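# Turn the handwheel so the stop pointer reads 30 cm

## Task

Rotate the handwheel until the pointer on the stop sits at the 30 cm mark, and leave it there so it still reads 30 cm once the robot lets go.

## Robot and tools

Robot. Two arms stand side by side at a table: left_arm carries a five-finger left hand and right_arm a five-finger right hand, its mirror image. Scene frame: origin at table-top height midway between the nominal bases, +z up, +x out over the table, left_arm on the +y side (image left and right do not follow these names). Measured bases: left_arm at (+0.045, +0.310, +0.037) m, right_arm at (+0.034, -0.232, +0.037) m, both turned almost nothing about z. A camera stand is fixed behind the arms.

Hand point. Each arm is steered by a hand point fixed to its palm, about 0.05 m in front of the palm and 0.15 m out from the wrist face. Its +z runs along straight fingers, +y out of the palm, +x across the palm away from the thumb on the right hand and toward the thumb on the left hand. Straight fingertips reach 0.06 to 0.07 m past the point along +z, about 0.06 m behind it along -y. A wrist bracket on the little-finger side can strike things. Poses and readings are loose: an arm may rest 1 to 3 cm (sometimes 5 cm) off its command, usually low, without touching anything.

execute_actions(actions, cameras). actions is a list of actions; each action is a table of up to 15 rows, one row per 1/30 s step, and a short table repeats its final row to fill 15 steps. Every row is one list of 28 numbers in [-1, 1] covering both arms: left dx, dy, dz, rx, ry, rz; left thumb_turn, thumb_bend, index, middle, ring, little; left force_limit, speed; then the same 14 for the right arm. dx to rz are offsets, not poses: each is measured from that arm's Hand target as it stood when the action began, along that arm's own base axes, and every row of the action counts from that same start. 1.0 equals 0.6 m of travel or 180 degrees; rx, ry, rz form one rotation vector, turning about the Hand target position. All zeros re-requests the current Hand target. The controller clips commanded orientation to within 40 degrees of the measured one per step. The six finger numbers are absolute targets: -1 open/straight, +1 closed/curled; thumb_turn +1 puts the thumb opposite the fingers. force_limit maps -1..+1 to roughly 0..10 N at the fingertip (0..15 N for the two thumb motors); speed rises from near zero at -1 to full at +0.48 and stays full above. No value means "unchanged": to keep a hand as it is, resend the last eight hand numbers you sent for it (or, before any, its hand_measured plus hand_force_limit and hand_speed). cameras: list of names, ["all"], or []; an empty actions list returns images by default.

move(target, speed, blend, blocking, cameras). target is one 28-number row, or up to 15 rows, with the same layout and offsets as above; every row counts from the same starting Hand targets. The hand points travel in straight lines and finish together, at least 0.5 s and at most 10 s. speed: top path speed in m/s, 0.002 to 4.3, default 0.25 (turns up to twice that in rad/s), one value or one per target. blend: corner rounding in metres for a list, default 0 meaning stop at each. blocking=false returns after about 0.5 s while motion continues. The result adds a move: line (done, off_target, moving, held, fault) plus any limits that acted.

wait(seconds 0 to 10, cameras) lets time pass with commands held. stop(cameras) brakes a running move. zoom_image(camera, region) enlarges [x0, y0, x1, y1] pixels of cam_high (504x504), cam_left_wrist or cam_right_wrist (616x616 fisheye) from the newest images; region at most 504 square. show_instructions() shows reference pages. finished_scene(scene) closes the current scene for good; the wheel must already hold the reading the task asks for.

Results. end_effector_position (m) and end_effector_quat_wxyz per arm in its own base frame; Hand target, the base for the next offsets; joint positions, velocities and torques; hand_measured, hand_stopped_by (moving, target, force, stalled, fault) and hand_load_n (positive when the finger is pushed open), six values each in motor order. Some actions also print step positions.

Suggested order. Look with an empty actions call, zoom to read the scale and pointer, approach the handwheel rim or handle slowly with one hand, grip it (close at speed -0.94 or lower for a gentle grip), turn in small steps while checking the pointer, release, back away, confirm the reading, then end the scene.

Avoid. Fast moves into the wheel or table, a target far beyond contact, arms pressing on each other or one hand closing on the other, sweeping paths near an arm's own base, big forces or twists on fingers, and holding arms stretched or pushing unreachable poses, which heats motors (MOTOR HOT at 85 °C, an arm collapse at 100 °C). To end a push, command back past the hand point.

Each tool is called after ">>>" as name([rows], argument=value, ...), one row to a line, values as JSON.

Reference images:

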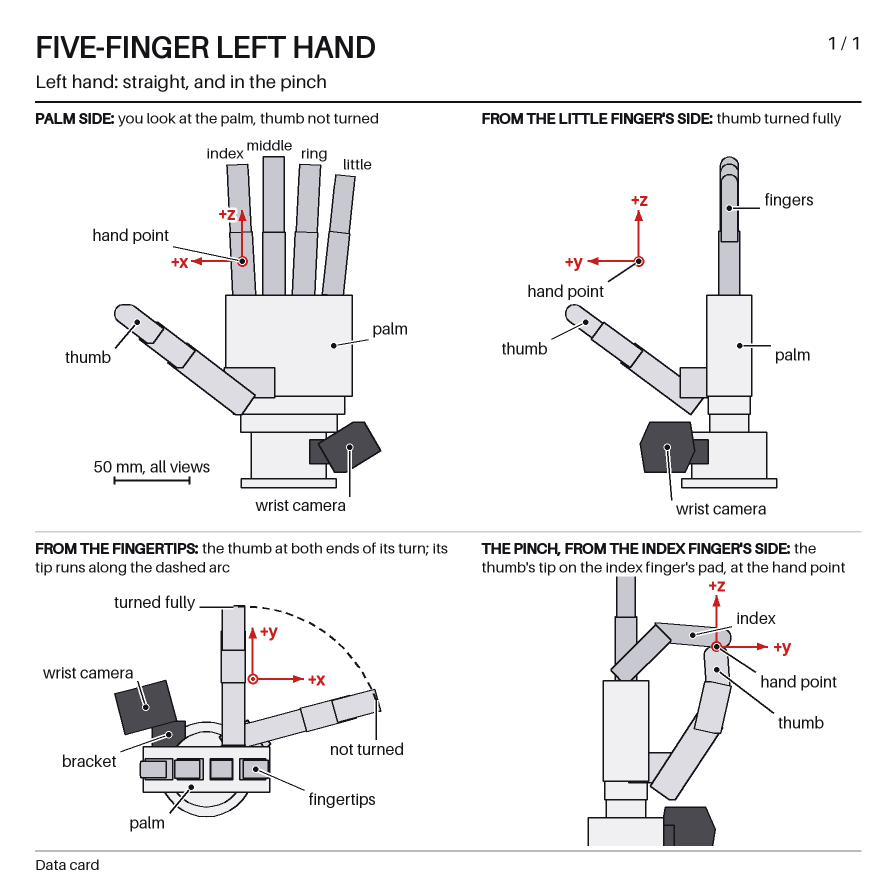

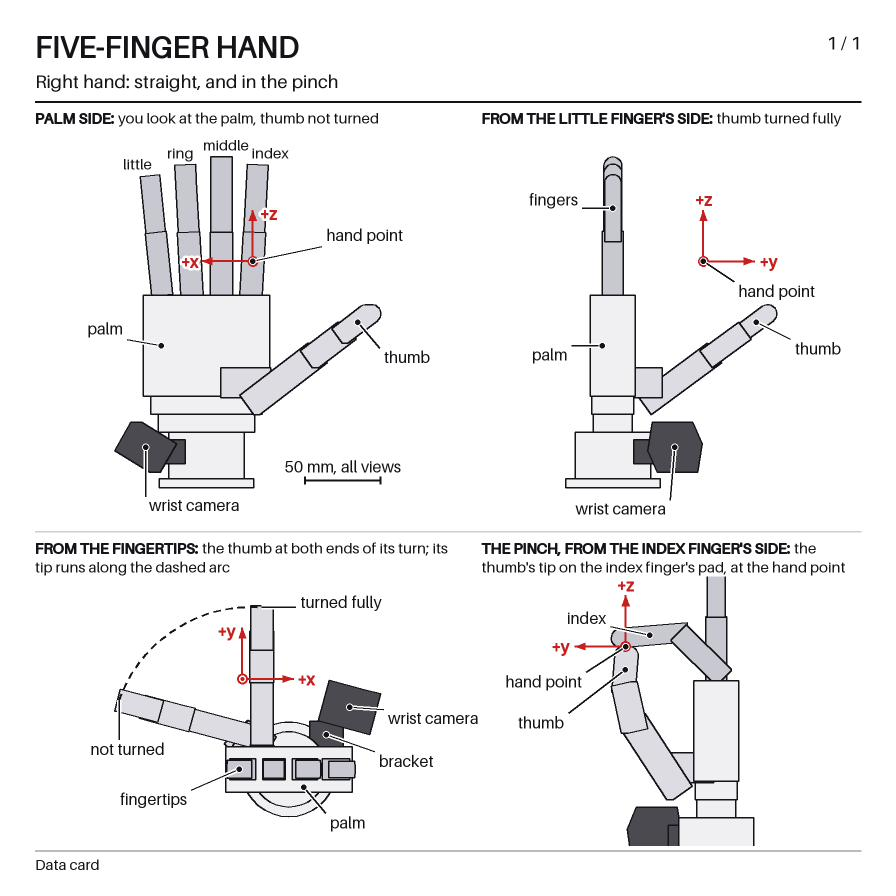

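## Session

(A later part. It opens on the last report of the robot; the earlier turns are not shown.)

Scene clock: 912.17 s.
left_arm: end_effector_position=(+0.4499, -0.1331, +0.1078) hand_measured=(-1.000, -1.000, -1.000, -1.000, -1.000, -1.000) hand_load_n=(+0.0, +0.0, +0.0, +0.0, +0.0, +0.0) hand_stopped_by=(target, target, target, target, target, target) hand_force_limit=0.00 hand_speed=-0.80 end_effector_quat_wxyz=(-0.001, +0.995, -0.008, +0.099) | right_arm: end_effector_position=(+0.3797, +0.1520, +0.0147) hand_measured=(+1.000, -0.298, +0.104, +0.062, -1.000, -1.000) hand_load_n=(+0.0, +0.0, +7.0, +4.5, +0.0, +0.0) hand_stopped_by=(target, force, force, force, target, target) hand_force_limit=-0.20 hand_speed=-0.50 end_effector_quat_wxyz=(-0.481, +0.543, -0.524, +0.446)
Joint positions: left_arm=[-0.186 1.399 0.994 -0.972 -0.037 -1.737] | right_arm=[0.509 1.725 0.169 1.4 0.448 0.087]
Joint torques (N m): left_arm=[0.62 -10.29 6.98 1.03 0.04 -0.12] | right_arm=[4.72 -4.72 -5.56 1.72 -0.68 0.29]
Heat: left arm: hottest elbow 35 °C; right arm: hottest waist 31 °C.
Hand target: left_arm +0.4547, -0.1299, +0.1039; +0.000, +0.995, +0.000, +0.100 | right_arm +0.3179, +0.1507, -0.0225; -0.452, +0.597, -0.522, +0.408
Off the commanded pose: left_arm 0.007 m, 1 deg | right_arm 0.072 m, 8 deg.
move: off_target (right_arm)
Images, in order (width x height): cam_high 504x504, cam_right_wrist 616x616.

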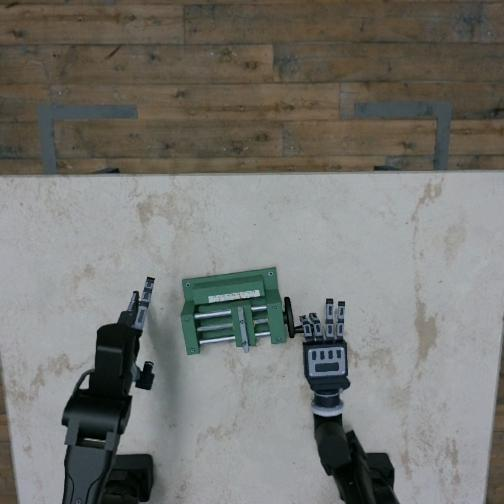

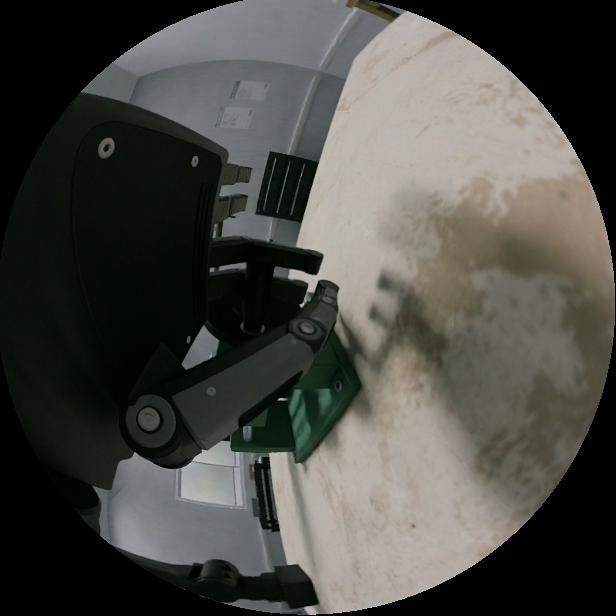

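>>> move([
  [0,0,0,0,0,0,-1,-1,-1,-1,-1,-1,0,-0.8,0.108,0.004,0.075,0,0,0,1,-0.25,0.12,0.12,-1,-1,-0.2,-0.5],
  [0,0,0,0,0,0,-1,-1,-1,-1,-1,-1,0,-0.8,0.108,0.004,0.075,0,0,0,1,-0.7,-0.4,-0.4,-1,-1,0,0],
  [0,0,0,0,0,0,-1,-1,-1,-1,-1,-1,0,-0.8,0.108,0.004,0.21,0,0,0,1,-0.7,-0.4,-0.4,-1,-1,0,0],
  [0,0,0,0,0,0,-1,-1,-1,-1,-1,-1,0,-0.8,0.108,-0.12,0.21,0,0,0,1,-0.7,-0.4,-0.4,-1,-1,0,0],
], cameras=["cam_high","cam_right_wrist"], speed=0.15)

>>> zoom_image(camera="cam_right_wrist", region=[180, 200, 480, 470])

>>> zoom_image(camera="cam_high", region=[265, 280, 365, 380])

Scene clock: 934.33 s.
left_arm: end_effector_position=(+0.4499, -0.1331, +0.1078) hand_measured=(-1.000, -1.000, -1.000, -1.000, -1.000, -1.000) hand_load_n=(+0.0, +0.0, +0.0, +0.0, +0.0, +0.0) hand_stopped_by=(target, target, target, target, target, target) hand_force_limit=0.00 hand_speed=-0.80 end_effector_quat_wxyz=(-0.001, +0.995, -0.008, +0.099) | right_arm: end_effector_position=(+0.3786, +0.0835, +0.0953) hand_measured=(+1.000, -0.700, -0.400, -0.400, -1.000, -1.000) hand_load_n=(+0.0, +0.0, +0.0, +0.0, +0.0, +0.0) hand_stopped_by=(target, target, target, target, target, target) hand_force_limit=0.00 hand_speed=0.00 end_effector_quat_wxyz=(-0.451, +0.601, -0.524, +0.401)
Joint positions: left_arm=[-0.186 1.399 0.994 -0.972 -0.037 -1.737] | right_arm=[0.15 0.95 0.232 0.443 0.023 -0.002]
Joint torques (N m): left_arm=[0.56 -10.4 6.95 1.02 0.05 -0.13] | right_arm=[-1.2 -3.66 7.82 1.4 -0.22 0.03]
Heat: left arm: hottest elbow 35 °C; right arm: hottest waist 31 °C.
Hand target: left_arm +0.4547, -0.1299, +0.1039; +0.000, +0.995, +0.000, +0.100 | right_arm +0.3826, +0.0786, +0.1034; -0.452, +0.597, -0.522, +0.408
Off the commanded pose: left_arm 0.007 m, 1 deg | right_arm 0.010 m, 1 deg.
move: done
Images, in order (width x height): cam_high 504x504, cam_right_wrist 616x616.

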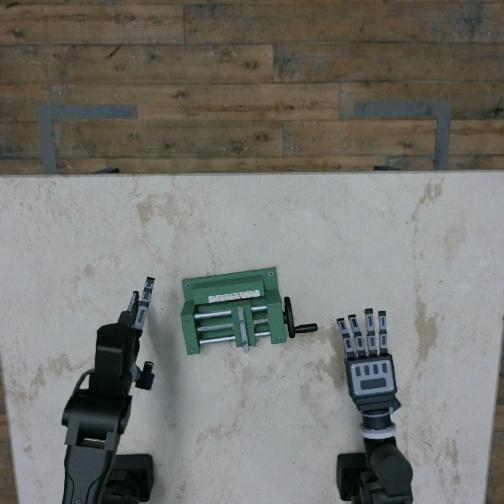

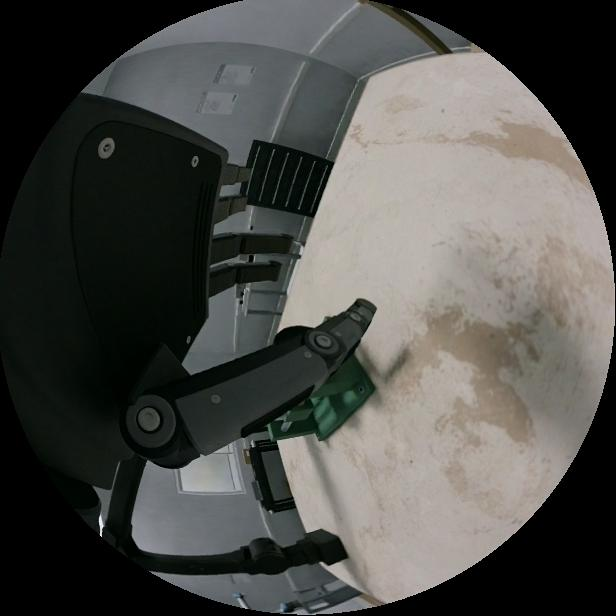

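Scaled by 1.680 from the camera's 616x616 image, which has a finer 880x880 frame.

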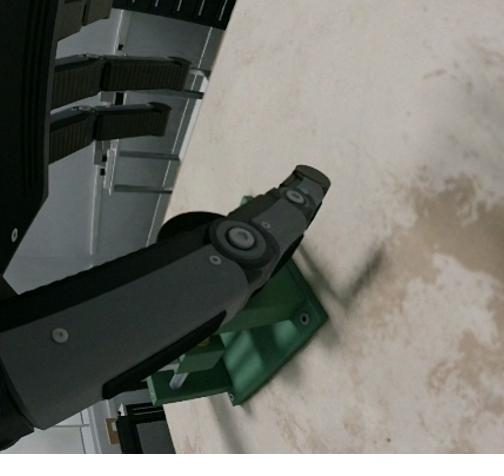

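Scaled by 5.040 from the camera's 504x504 image, which has a finer 720x720 frame.

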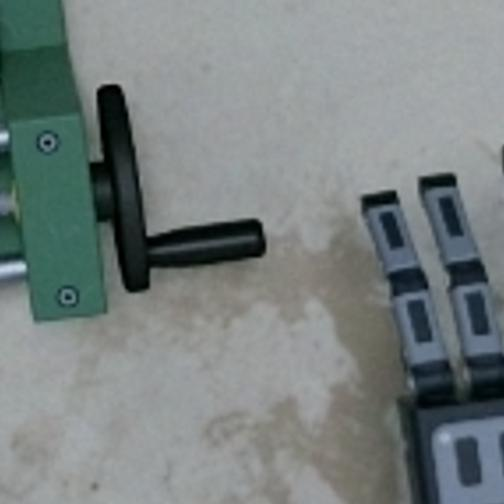

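>>> move(target=[0,0,0,0,0,0,-1,-1,-1,-1,-1,-1,0,-0.8,0.12,-0.1,0,0,0,0,-1,-1,-1,-1,-1,-1,0,0], cameras=["cam_right_wrist"], speed=0.2)

>>> zoom_image(camera="cam_right_wrist", region=[240, 320, 420, 480])

Scene clock: 947.17 s.
left_arm: end_effector_position=(+0.4499, -0.1331, +0.1078) hand_measured=(-1.000, -1.000, -1.000, -1.000, -1.000, -1.000) hand_load_n=(+0.0, +0.0, +0.0, +0.0, -0.5, +0.0) hand_stopped_by=(target, target, target, target, target, target) hand_force_limit=0.00 hand_speed=-0.80 end_effector_quat_wxyz=(-0.001, +0.995, -0.008, +0.099) | right_arm: end_effector_position=(+0.4271, +0.0247, +0.0788) hand_measured=(-1.000, -1.000, -1.000, -1.000, -1.000, -1.000) hand_load_n=(-0.5, +0.0, +0.0, +0.0, +0.0, +0.0) hand_stopped_by=(target, target, target, target, target, target) hand_force_limit=0.00 hand_speed=0.00 end_effector_quat_wxyz=(-0.439, +0.608, -0.538, +0.385)
Joint positions: left_arm=[-0.186 1.399 0.994 -0.972 -0.037 -1.737] | right_arm=[-0.098 1.193 0.347 0.515 -0.212 -0.068]
Joint torques (N m): left_arm=[0.44 -10.52 6.9 0.98 0.03 -0.11] | right_arm=[-0.73 -3.96 10.19 2.63 -0.28 0.06]
Heat: left arm: hottest elbow 34 °C; right arm: hottest elbow 31 °C.
Hand target: left_arm +0.4547, -0.1299, +0.1039; +0.000, +0.995, +0.000, +0.100 | right_arm +0.4546, +0.0185, +0.1033; -0.452, +0.597, -0.522, +0.408
Off the commanded pose: left_arm 0.007 m, 1 deg | right_arm 0.037 m, 4 deg.
move: off_target (right_arm)
Images, in order (width x height): cam_right_wrist 616x616.

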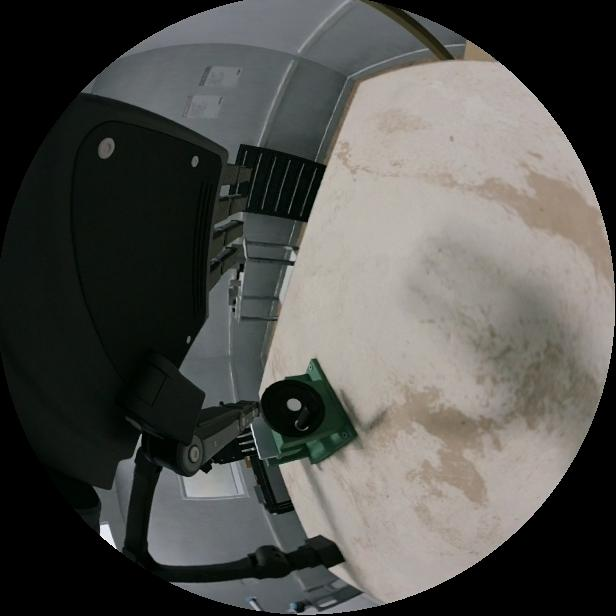

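Scaled by 2.800 from the camera's 616x616 image, which has a finer 880x880 frame.

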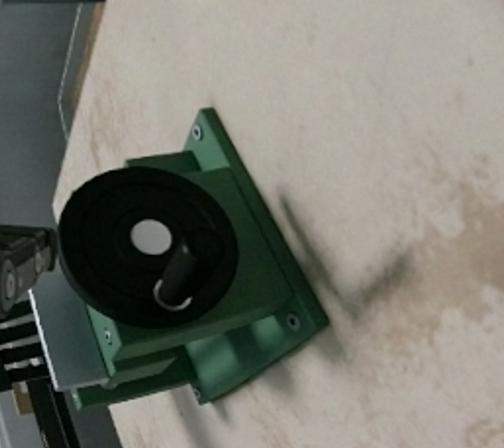

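>>> move([
  [0,0,0,0,0,0,-1,-1,-1,-1,-1,-1,0,-0.8,-0.091,0.1025,0.01,0,0,0,1,-0.6,-0.3,-0.3,-1,-1,0,0.2],
  [0,0,0,0,0,0,-1,-1,-1,-1,-1,-1,0,-0.8,-0.1077,0.2275,0.01,0,0,0,1,-0.6,-0.3,-0.3,-1,-1,0,0.2],
  [0,0,0,0,0,0,-1,-1,-1,-1,-1,-1,0,-0.8,-0.1077,0.2275,-0.08,0,0,0,1,-0.6,-0.3,-0.3,-1,-1,0,0.2],
], cameras=["cam_high","cam_right_wrist"], speed=0.2)

>>> zoom_image(camera="cam_right_wrist", region=[180, 200, 480, 470])

>>> zoom_image(camera="cam_high", region=[265, 280, 365, 380])

Scene clock: 1026.30 s.
left_arm: end_effector_position=(+0.4499, -0.1331, +0.1078) hand_measured=(-1.000, -1.000, -1.000, -1.000, -1.000, -1.000) hand_load_n=(+0.0, +0.0, +0.0, +0.0, +0.0, +0.0) hand_stopped_by=(target, target, target, target, target, target) hand_force_limit=0.00 hand_speed=-0.80 end_effector_quat_wxyz=(-0.001, +0.995, -0.008, +0.099) | right_arm: end_effector_position=(+0.3932, +0.1508, +0.0588) hand_measured=(+1.000, -0.600, -0.300, -0.300, -1.000, -1.000) hand_load_n=(+0.5, +0.5, +0.0, +0.0, +0.0, +0.0) hand_stopped_by=(target, target, target, target, target, target) hand_force_limit=0.00 hand_speed=0.20 end_effector_quat_wxyz=(-0.448, +0.596, -0.524, +0.411)
Joint positions: left_arm=[-0.186 1.399 0.994 -0.972 -0.037 -1.737] | right_arm=[0.43 1.269 0.257 0.735 0.311 0.065]
Joint torques (N m): left_arm=[0.38 -10.99 7.05 1.17 0.04 -0.1] | right_arm=[1.2 -3.72 4.96 2.69 0.11 0.18]
Heat: left arm: hottest elbow 34 °C; right arm: hottest elbow 34 °C.
Hand target: left_arm +0.4547, -0.1299, +0.1039; +0.000, +0.995, +0.000, +0.100 | right_arm +0.3901, +0.1551, +0.0554; -0.452, +0.597, -0.522, +0.408
Off the commanded pose: left_arm 0.007 m, 1 deg | right_arm 0.006 m, 1 deg.
move: done
Images, in order (width x height): cam_high 504x504, cam_right_wrist 616x616.

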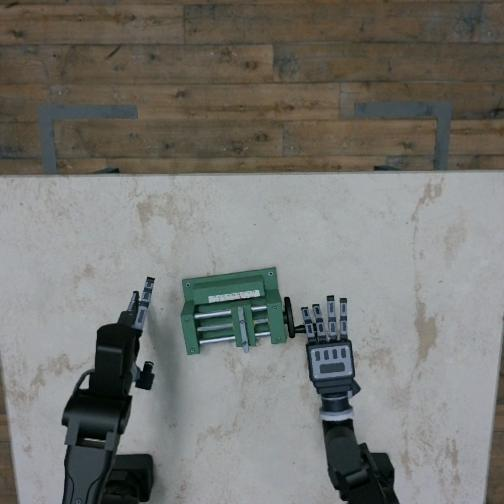

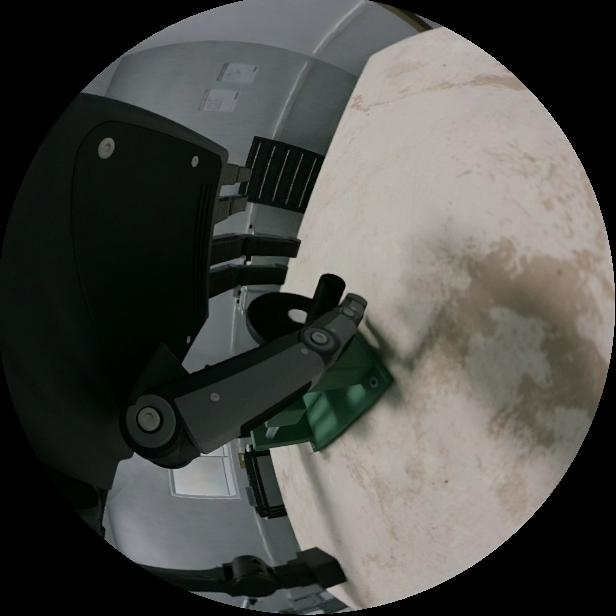

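Scaled by 1.680 from the camera's 616x616 image, which has a finer 880x880 frame.

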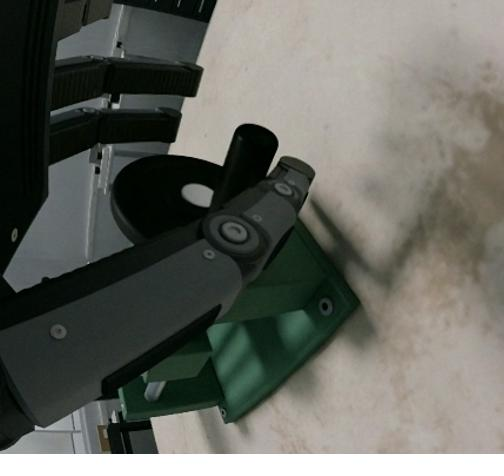

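Scaled by 5.040 from the camera's 504x504 image, which has a finer 720x720 frame.

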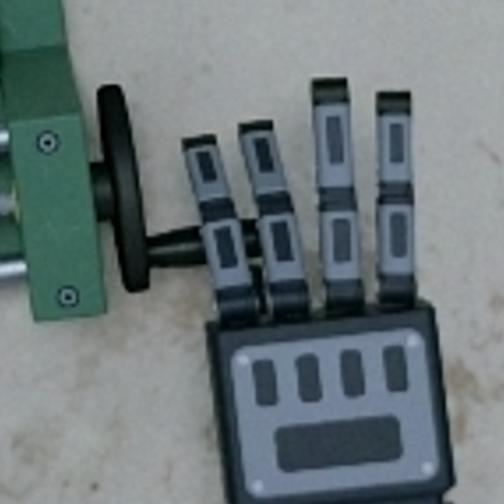

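>>> move([
  [0,0,0,0,0,0,-1,-1,-1,-1,-1,-1,0,-0.8,-0.008,0,-0.035,0,0,0,1,-0.6,-0.3,-0.3,-1,-1,0,0.2],
  [0,0,0,0,0,0,-1,-1,-1,-1,-1,-1,0,-0.8,-0.008,0,-0.035,0,0,0,1,-0.3,-0.3,-0.3,-1,-1,-0.2,0.0],
], cameras=["cam_high","cam_right_wrist"], speed=0.2)

>>> zoom_image(camera="cam_right_wrist", region=[180, 200, 480, 470])

>>> zoom_image(camera="cam_high", region=[265, 280, 365, 380])

Scene clock: 1084.70 s.
left_arm: end_effector_position=(+0.4499, -0.1331, +0.1078) hand_measured=(-1.000, -1.000, -1.000, -1.000, -1.000, -1.000) hand_load_n=(+0.0, +0.0, +0.0, +0.0, +0.0, +0.0) hand_stopped_by=(target, target, target, target, target, target) hand_force_limit=0.00 hand_speed=-0.80 end_effector_quat_wxyz=(-0.001, +0.995, -0.008, +0.099) | right_arm: end_effector_position=(+0.3894, +0.1507, +0.0379) hand_measured=(+1.000, -0.300, -0.300, -0.300, -1.000, -1.000) hand_load_n=(+0.0, +0.0, +0.0, +0.0, +0.0, +0.0) hand_stopped_by=(target, target, target, target, target, target) hand_force_limit=-0.20 hand_speed=0.00 end_effector_quat_wxyz=(-0.448, +0.596, -0.523, +0.412)
Joint positions: left_arm=[-0.186 1.399 0.994 -0.972 -0.037 -1.737] | right_arm=[0.438 1.377 0.232 0.869 0.319 0.065]
Joint torques (N m): left_arm=[0.73 -10.87 6.99 1.18 0.05 -0.09] | right_arm=[1.32 -4.25 4.05 2.65 0.11 0.2]
Heat: left arm: hottest elbow 34 °C; right arm: hottest elbow 32 °C.
Hand target: left_arm +0.4547, -0.1299, +0.1039; +0.000, +0.995, +0.000, +0.100 | right_arm +0.3852, +0.1550, +0.0344; -0.452, +0.597, -0.522, +0.408
Off the commanded pose: left_arm 0.007 m, 1 deg | right_arm 0.007 m, 1 deg.
move: done
Images, in order (width x height): cam_high 504x504, cam_right_wrist 616x616.

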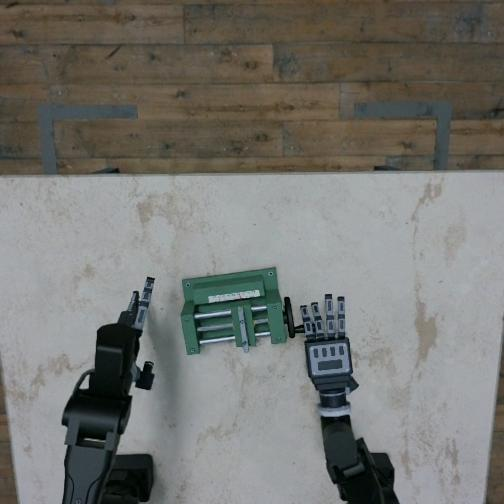

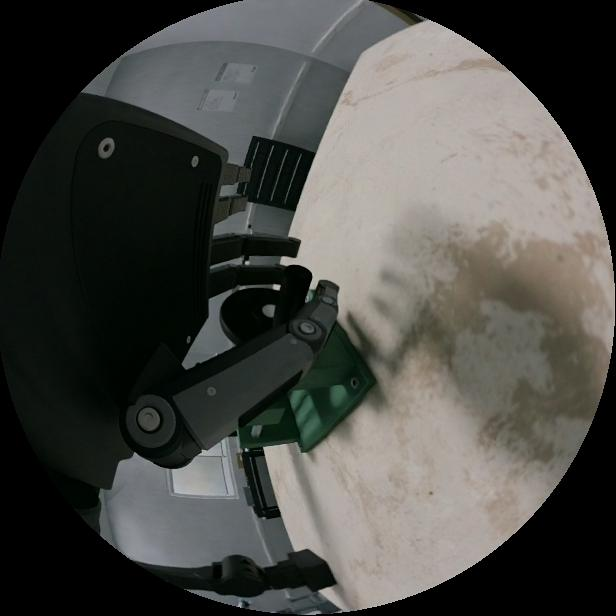

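Scaled by 1.680 from the camera's 616x616 image, which has a finer 880x880 frame.

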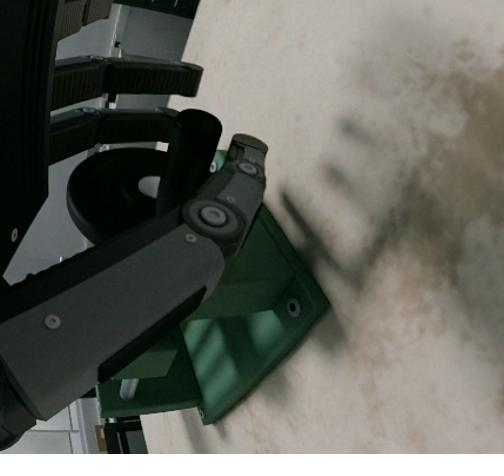

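Scaled by 5.040 from the camera's 504x504 image, which has a finer 720x720 frame.

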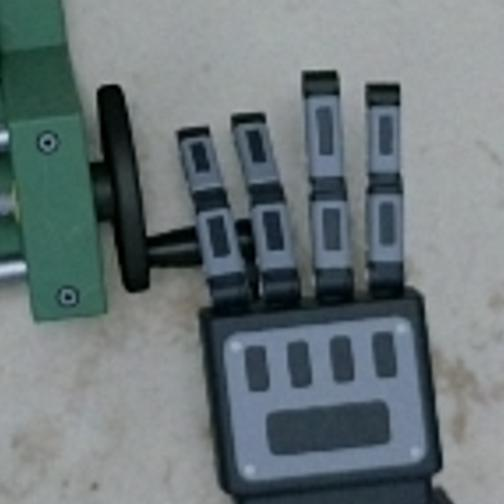

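>>> move([
  [0,0,0,0,0,0,-1,-1,-1,-1,-1,-1,0,-0.8,0,0,0,0,0,0,1,-0.2,0.3,0.35,-1,-1,-0.4,-0.5],
  [0,0,0,0,0,0,-1,-1,-1,-1,-1,-1,0,-0.8,-0.0033,0.0012,-0.0097,0,0,0,1,-0.2,0.3,0.35,-1,-1,-0.4,-0.5],
  [0,0,0,0,0,0,-1,-1,-1,-1,-1,-1,0,-0.8,0.0123,0.003,-0.0323,0,0,0,1,-0.2,0.3,0.35,-1,-1,-0.4,-0.5],
  [0,0,0,0,0,0,-1,-1,-1,-1,-1,-1,0,-0.8,0.0372,0.006,-0.044,0,0,0,1,-0.2,0.3,0.35,-1,-1,-0.4,-0.5],
], cameras=["cam_high","cam_right_wrist"], speed=0.08, blend=[0,0.006,0.006,0])

>>> zoom_image(camera="cam_right_wrist", region=[180, 200, 480, 470])

>>> zoom_image(camera="cam_high", region=[265, 280, 365, 380])

>>> zoom_image(camera="cam_high", region=[204, 280, 264, 310])

Scene clock: 1121.30 s.
left_arm: end_effector_position=(+0.4499, -0.1331, +0.1078) hand_measured=(-1.000, -1.000, -1.000, -1.000, -1.000, -1.000) hand_load_n=(+0.0, +0.0, +0.0, +0.0, +0.0, +0.0) hand_stopped_by=(target, target, target, target, target, target) hand_force_limit=0.00 hand_speed=-0.80 end_effector_quat_wxyz=(-0.001, +0.995, -0.008, +0.099) | right_arm: end_effector_position=(+0.3901, +0.1551, -0.0006) hand_measured=(+1.000, -0.200, +0.154, +0.154, -1.000, -1.000) hand_load_n=(+0.0, +0.0, +0.0, +0.0, -0.5, +0.0) hand_stopped_by=(target, target, force, force, target, target) hand_force_limit=-0.40 hand_speed=-0.50 end_effector_quat_wxyz=(-0.440, +0.609, -0.524, +0.401)
Joint positions: left_arm=[-0.186 1.399 0.994 -0.972 -0.037 -1.737] | right_arm=[0.439 1.575 0.238 1.026 0.304 0.066]
Joint torques (N m): left_arm=[0.73 -10.7 6.93 1.07 0.05 -0.09] | right_arm=[-1.03 -5.48 5.59 2.54 -0.14 0.11]
Heat: left arm: hottest elbow 34 °C; right arm: hottest elbow 31 °C.
Hand target: left_arm +0.4547, -0.1299, +0.1039; +0.000, +0.995, +0.000, +0.100 | right_arm +0.4076, +0.1586, +0.0081; -0.452, +0.597, -0.522, +0.409
Off the commanded pose: left_arm 0.007 m, 1 deg | right_arm 0.020 m, 2 deg.
move: off_target (right_arm); blend cut to 0.0031 m at target 2
Images, in order (width x height): cam_high 504x504, cam_right_wrist 616x616.

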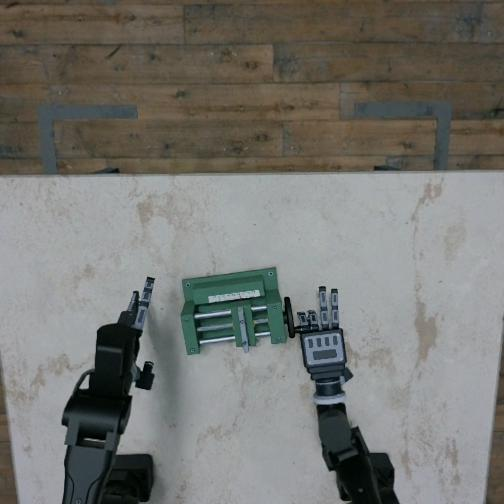

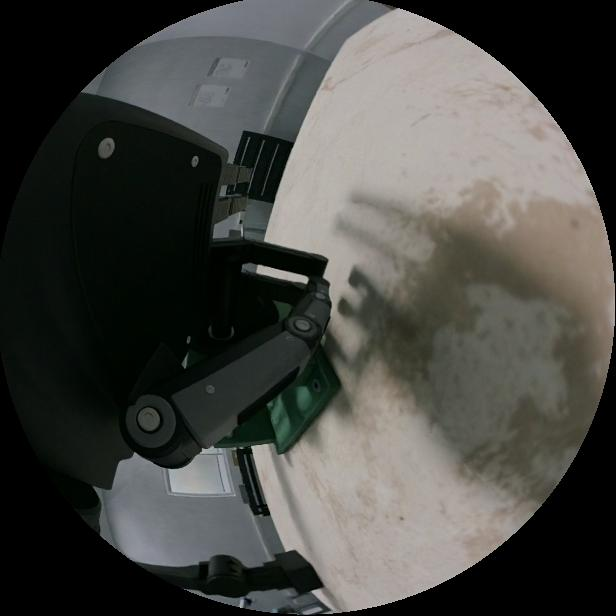

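Scaled by 1.680 from the camera's 616x616 image, which has a finer 880x880 frame.

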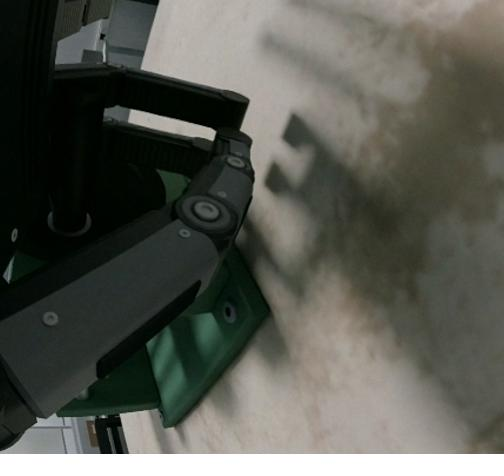

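Scaled by 5.040 from the camera's 504x504 image, which has a finer 720x720 frame.

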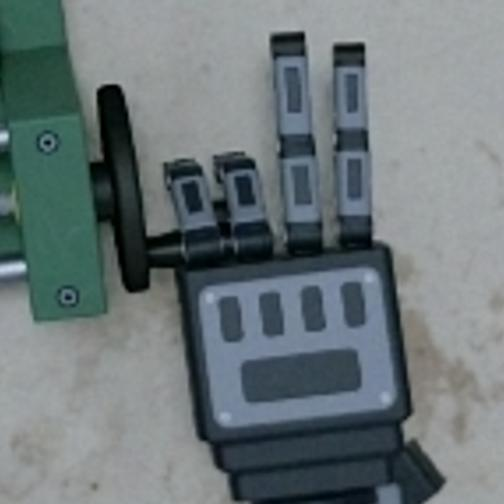

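Scaled by 8.400 from the camera's 504x504 image, which has a finer 720x720 frame.

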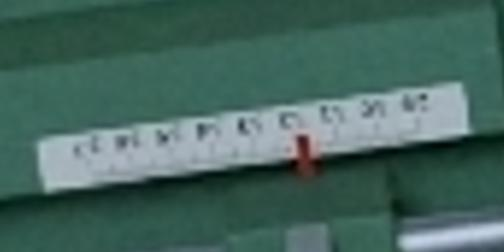

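>>> move([
  [0,0,0,0,0,0,-1,-1,-1,-1,-1,-1,0,-0.8,-0.02,0,0.02,0,0,0,1,-0.7,-0.4,-0.4,-1,-1,0,0.2],
  [0,0,0,0,0,0,-1,-1,-1,-1,-1,-1,0,-0.8,-0.03,-0.005,0.17,0,0,0,1,-0.7,-0.4,-0.4,-1,-1,0,0.2],
  [0,0,0,0,0,0,-1,-1,-1,-1,-1,-1,0,-0.8,-0.03,-0.167,0.17,0,0,0,1,-0.7,-0.4,-0.4,-1,-1,0,0.2],
  [0,0,0,0,0,0,-1,-1,-1,-1,-1,-1,0,-0.8,-0.013,-0.164,0.153,0.0618,-0.0627,0.376,1,-0.4,-0.3,-0.3,0.8,0.8,0,0.2],
], cameras=["cam_high","cam_right_wrist"], speed=[0.1,0.2,0.25,0.5])

>>> zoom_image(camera="cam_right_wrist", region=[180, 200, 480, 470])

>>> zoom_image(camera="cam_high", region=[265, 280, 365, 380])

Scene clock: 1197.03 s.
left_arm: end_effector_position=(+0.4499, -0.1331, +0.1078) hand_measured=(-1.000, -1.000, -1.000, -1.000, -1.000, -1.000) hand_load_n=(+0.0, +0.0, +0.0, +0.0, +0.0, +0.0) hand_stopped_by=(target, target, target, target, target, target) hand_force_limit=0.00 hand_speed=-0.80 end_effector_quat_wxyz=(-0.001, +0.995, -0.008, +0.099) | right_arm: end_effector_position=(+0.3837, +0.0679, +0.0938) hand_measured=(+1.000, -0.400, -0.300, -0.300, +0.800, +0.800) hand_load_n=(+0.0, +0.0, +0.0, +0.0, -0.5, +0.0) hand_stopped_by=(target, target, target, target, target, target) hand_force_limit=0.00 hand_speed=0.20 end_effector_quat_wxyz=(+0.696, -0.695, +0.139, -0.113)
Joint positions: left_arm=[-0.186 1.399 0.994 -0.972 -0.037 -1.737] | right_arm=[-0.346 1.597 0.579 0.628 -1.558 -0.355]
Joint torques (N m): left_arm=[0.38 -10.4 6.98 1.16 0.03 -0.08] | right_arm=[-0.15 -8.23 7.8 0.98 -0.53 0.03]
Heat: left arm: hottest elbow 34 °C; right arm: hottest elbow 32 °C.
Hand target: left_arm +0.4547, -0.1299, +0.1039; +0.000, +0.995, +0.000, +0.100 | right_arm +0.3998, +0.0604, +0.0998; +0.701, -0.701, +0.093, -0.092
Off the commanded pose: left_arm 0.007 m, 1 deg | right_arm 0.019 m, 6 deg.
joint sent to its limit (right arm) — joint 5 (wrist yaw), lower limit. The joint targets are off in orientation, not in position.
move: off_target (right_arm); target 4's new numbers were sent with right_arm's hand 0.019 m and 6 deg from that target
Images, in order (width x height): cam_high 504x504, cam_right_wrist 616x616.

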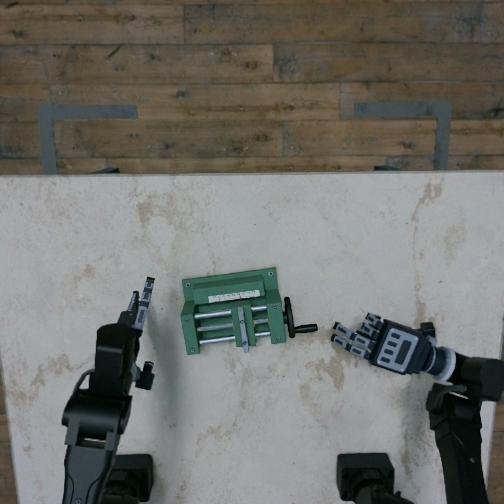

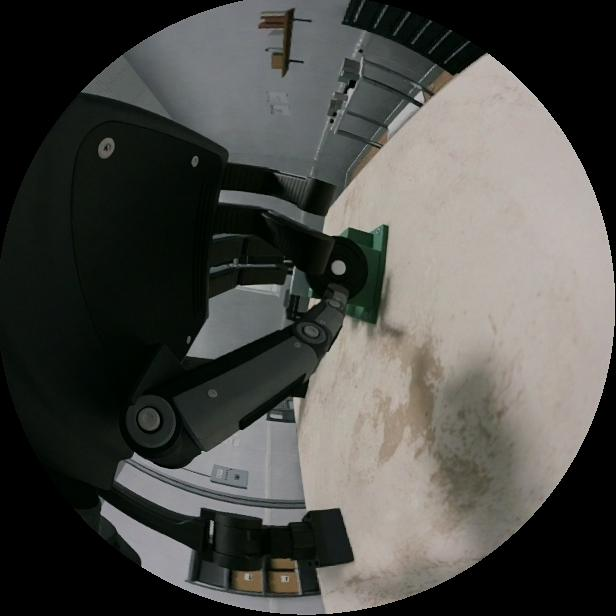

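Scaled by 1.680 from the camera's 616x616 image, which has a finer 880x880 frame.

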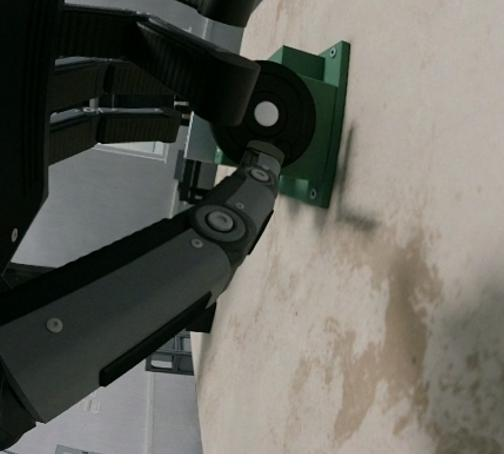

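Scaled by 5.040 from the camera's 504x504 image, which has a finer 720x720 frame.

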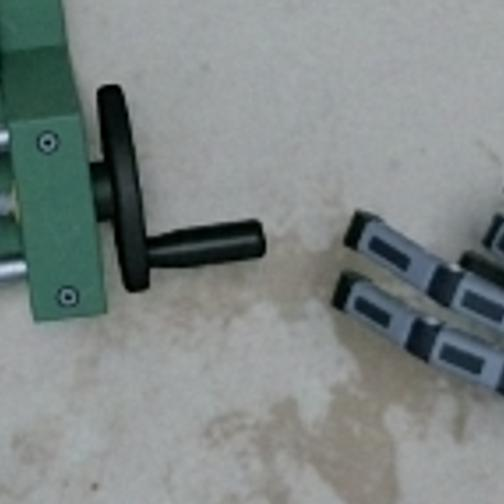

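>>> move(target=[0,0,0,0,0,0,-1,-1,-1,-1,-1,-1,0,-0.8,-0.025,0.067,-0.075,0,0,0,1,-0.7,-0.5,-0.5,1,1,0,0.2], cameras=["cam_high","cam_right_wrist"], speed=0.2)

>>> zoom_image(camera="cam_right_wrist", region=[180, 150, 480, 420])

>>> zoom_image(camera="cam_high", region=[265, 280, 365, 380])

Scene clock: 1215.20 s.
left_arm: end_effector_position=(+0.4499, -0.1331, +0.1078) hand_measured=(-1.000, -1.000, -1.000, -1.000, -1.000, -1.000) hand_load_n=(+0.0, +0.0, +0.0, +0.0, +0.0, +0.0) hand_stopped_by=(target, target, target, target, target, target) hand_force_limit=0.00 hand_speed=-0.80 end_effector_quat_wxyz=(-0.001, +0.995, -0.008, +0.099) | right_arm: end_effector_position=(+0.3790, +0.0978, +0.0557) hand_measured=(+1.000, -0.700, -0.500, -0.500, +1.000, +1.000) hand_load_n=(+0.0, +0.0, +0.0, +0.0, +0.0, +0.0) hand_stopped_by=(target, target, target, target, target, target) hand_force_limit=0.00 hand_speed=0.20 end_effector_quat_wxyz=(+0.699, -0.701, +0.107, -0.088)
Joint positions: left_arm=[-0.186 1.399 0.994 -0.972 -0.037 -1.737] | right_arm=[-0.265 1.712 0.579 0.661 -1.558 -0.446]
Joint torques (N m): left_arm=[0.38 -10.75 6.97 1.2 0.06 -0.09] | right_arm=[1.08 -8.82 5.22 1.62 -0.58 0.03]
Heat: left arm: hottest elbow 34 °C; right arm: hottest elbow 33 °C.
Hand target: left_arm +0.4547, -0.1299, +0.1039; +0.000, +0.995, +0.000, +0.100 | right_arm +0.3848, +0.1005, +0.0548; +0.701, -0.701, +0.093, -0.092
Off the commanded pose: left_arm 0.007 m, 1 deg | right_arm 0.007 m, 2 deg.
joint sent to its limit (right arm) — joint 5 (wrist yaw), lower limit. The joint targets still meet the commanded pose.
move: done
Images, in order (width x height): cam_high 504x504, cam_right_wrist 616x616.

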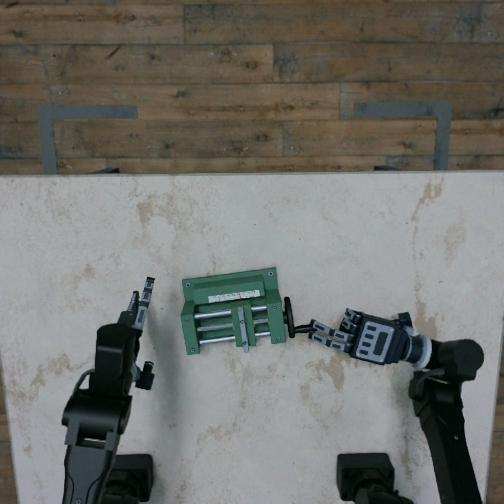

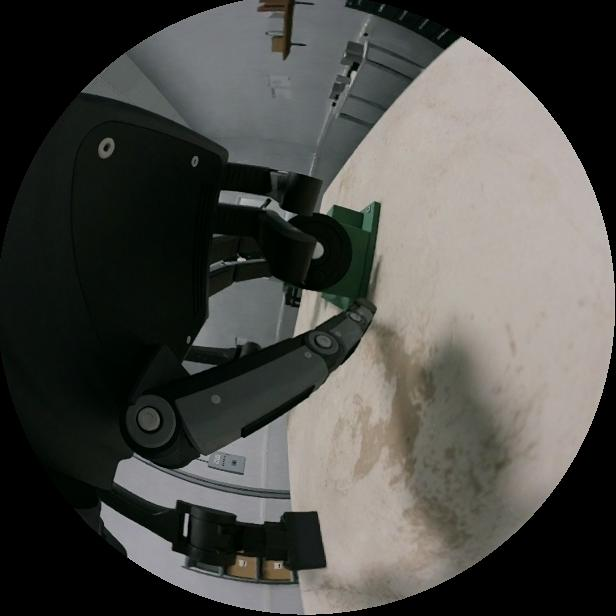

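Scaled by 1.680 from the camera's 616x616 image, which has a finer 880x880 frame.

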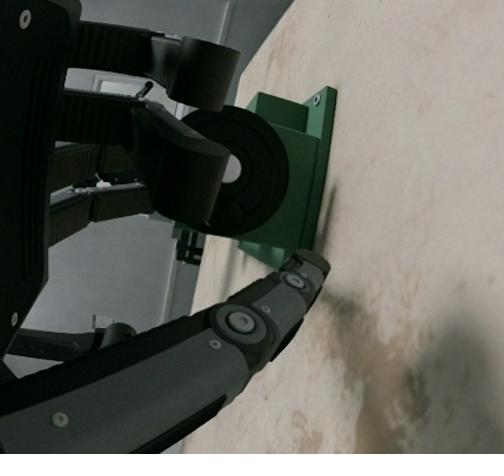

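Scaled by 5.040 from the camera's 504x504 image, which has a finer 720x720 frame.

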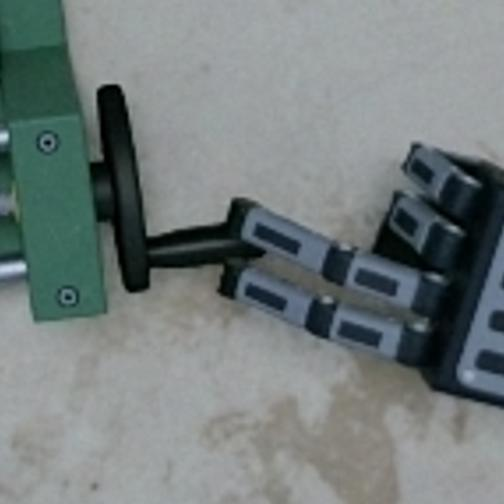

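>>> move(target=[0,0,0,0,0,0,-1,-1,-1,-1,-1,-1,0,-0.8,-0.008,0.06,-0.022,0,0,0,1,-0.7,-0.5,-0.5,1,1,0,0.2], cameras=["cam_high","cam_right_wrist"], speed=0.1)

>>> zoom_image(camera="cam_right_wrist", region=[180, 150, 480, 420])

>>> zoom_image(camera="cam_high", region=[265, 280, 365, 380])

Scene clock: 1234.60 s.
left_arm: end_effector_position=(+0.4499, -0.1331, +0.1078) hand_measured=(-1.000, -1.000, -1.000, -1.000, -1.000, -1.000) hand_load_n=(-0.5, +0.0, +0.0, +0.0, +0.0, +0.0) hand_stopped_by=(target, target, target, target, target, target) hand_force_limit=0.00 hand_speed=-0.80 end_effector_quat_wxyz=(-0.001, +0.995, -0.008, +0.099) | right_arm: end_effector_position=(+0.3874, +0.1259, +0.0516) hand_measured=(+1.000, -0.700, -0.500, -0.500, +1.000, +1.000) hand_load_n=(+0.0, +0.5, -4.5, +0.0, +0.0, +0.0) hand_stopped_by=(target, target, target, target, target, target) hand_force_limit=0.00 hand_speed=0.20 end_effector_quat_wxyz=(+0.690, -0.711, +0.088, -0.102)
Joint positions: left_arm=[-0.186 1.399 0.994 -0.972 -0.037 -1.737] | right_arm=[-0.182 1.741 0.565 0.875 -1.479 -0.323]
Joint torques (N m): left_arm=[0.44 -10.52 7.01 1.06 0.04 -0.12] | right_arm=[2.26 -8.23 3.08 1.78 -0.09 0.16]
Heat: left arm: hottest elbow 34 °C; right arm: hottest elbow 32 °C.
Hand target: left_arm +0.4547, -0.1299, +0.1039; +0.000, +0.995, +0.000, +0.100 | right_arm +0.3800, +0.1365, +0.0416; +0.701, -0.701, +0.093, -0.092
Off the commanded pose: left_arm 0.007 m, 1 deg | right_arm 0.016 m, 2 deg.
move: off_target (right_arm)
Images, in order (width x height): cam_high 504x504, cam_right_wrist 616x616.

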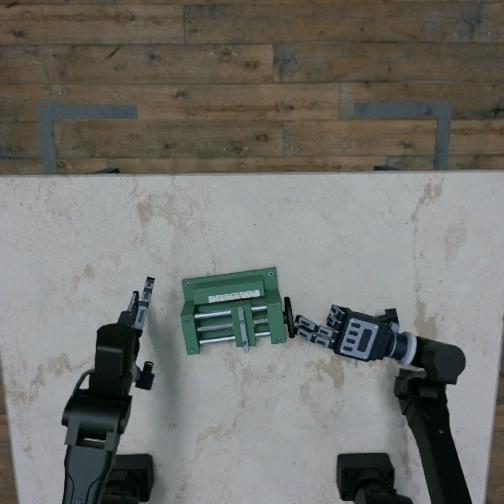

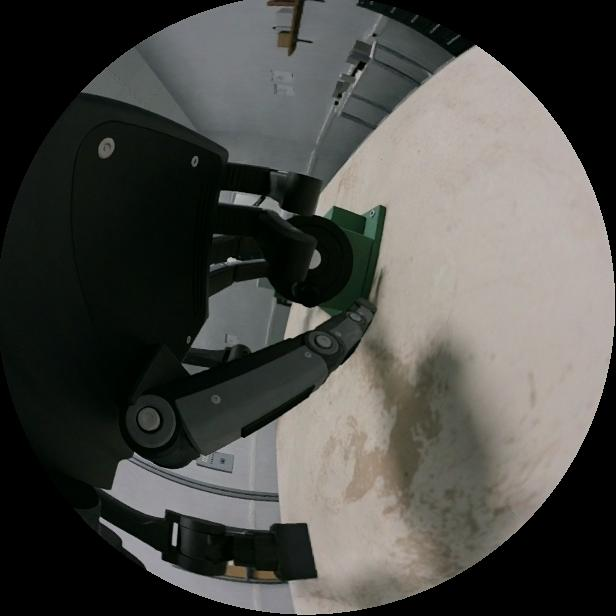

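Scaled by 1.680 from the camera's 616x616 image, which has a finer 880x880 frame.

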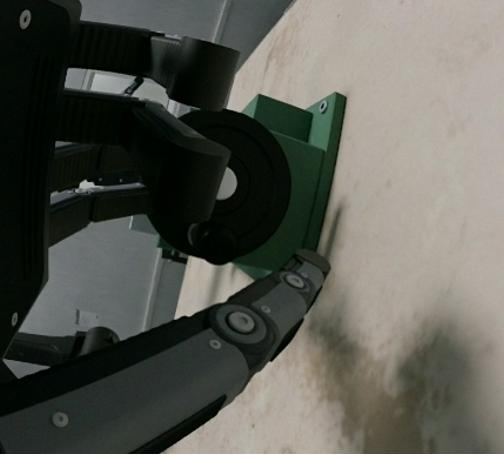

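Scaled by 5.040 from the camera's 504x504 image, which has a finer 720x720 frame.

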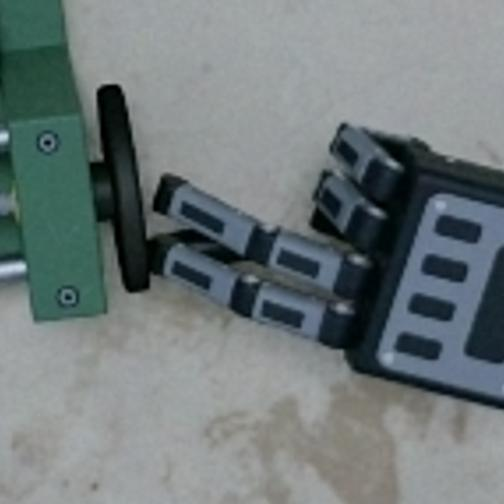

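>>> move([
  [0,0,0,0,0,0,-1,-1,-1,-1,-1,-1,0,-0.8,0,-0.01,0.035,0,0,0,1,-0.7,-0.5,-0.5,1,1,0,0.2],
  [0,0,0,0,0,0,-1,-1,-1,-1,-1,-1,0,-0.8,-0.04,-0.01,0.035,0,0,0,1,-0.7,-0.5,-0.5,1,1,0,0.2],
  [0,0,0,0,0,0,-1,-1,-1,-1,-1,-1,0,-0.8,-0.025,-0.01,0.0,0,0,0,1,-0.7,-0.5,-0.5,1,1,0,0.2],
], cameras=["cam_high","cam_right_wrist"], speed=0.1)

>>> zoom_image(camera="cam_right_wrist", region=[180, 150, 480, 420])

>>> zoom_image(camera="cam_high", region=[265, 280, 365, 380])

Scene clock: 1254.17 s.
left_arm: end_effector_position=(+0.4499, -0.1331, +0.1078) hand_measured=(-1.000, -1.000, -1.000, -1.000, -1.000, -1.000) hand_load_n=(+0.0, +0.0, +0.0, +0.0, +0.0, +0.0) hand_stopped_by=(target, target, target, target, target, target) hand_force_limit=0.00 hand_speed=-0.80 end_effector_quat_wxyz=(-0.001, +0.995, -0.008, +0.099) | right_arm: end_effector_position=(+0.3604, +0.1271, +0.0439) hand_measured=(+1.000, -0.700, -0.500, -0.500, +1.000, +1.000) hand_load_n=(+0.0, +0.0, +0.0, -1.5, +0.0, +0.0) hand_stopped_by=(target, target, target, target, target, target) hand_force_limit=0.00 hand_speed=0.20 end_effector_quat_wxyz=(+0.698, -0.702, +0.100, -0.096)
Joint positions: left_arm=[-0.186 1.399 0.994 -0.972 -0.037 -1.737] | right_arm=[-0.197 1.81 0.484 1.241 -1.49 -0.079]
Joint torques (N m): left_arm=[0.44 -11.05 6.9 1.2 0.03 -0.12] | right_arm=[1.14 -8.06 4.16 1.76 -0.24 0.21]
Heat: left arm: hottest elbow 34 °C; right arm: hottest elbow 31 °C.
Hand target: left_arm +0.4547, -0.1299, +0.1039; +0.000, +0.995, +0.000, +0.100 | right_arm +0.3651, +0.1305, +0.0417; +0.701, -0.701, +0.093, -0.092
Off the commanded pose: left_arm 0.007 m, 1 deg | right_arm 0.006 m, 1 deg.
move: done
Images, in order (width x height): cam_high 504x504, cam_right_wrist 616x616.

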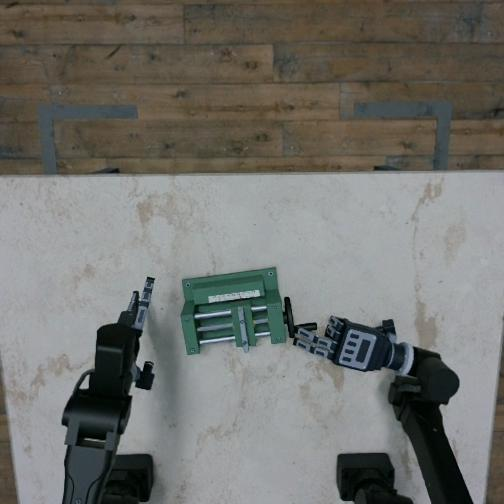

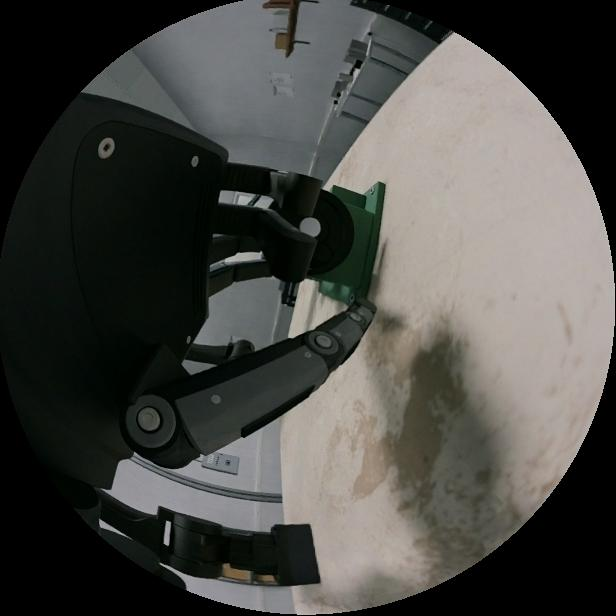

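Scaled by 1.680 from the camera's 616x616 image, which has a finer 880x880 frame.

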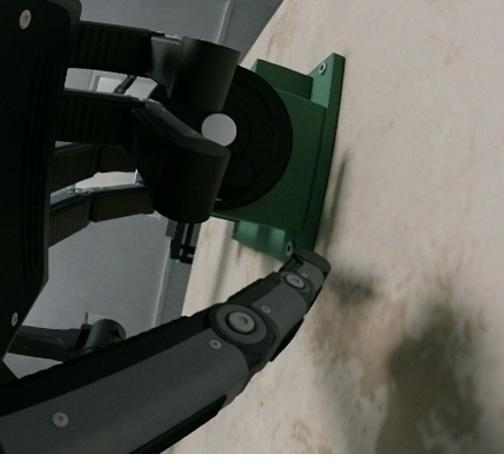

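Scaled by 5.040 from the camera's 504x504 image, which has a finer 720x720 frame.

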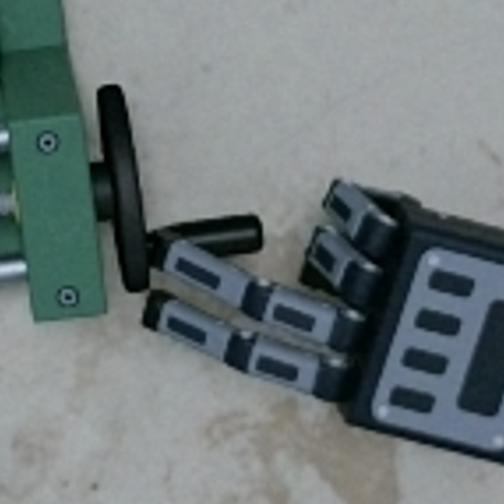

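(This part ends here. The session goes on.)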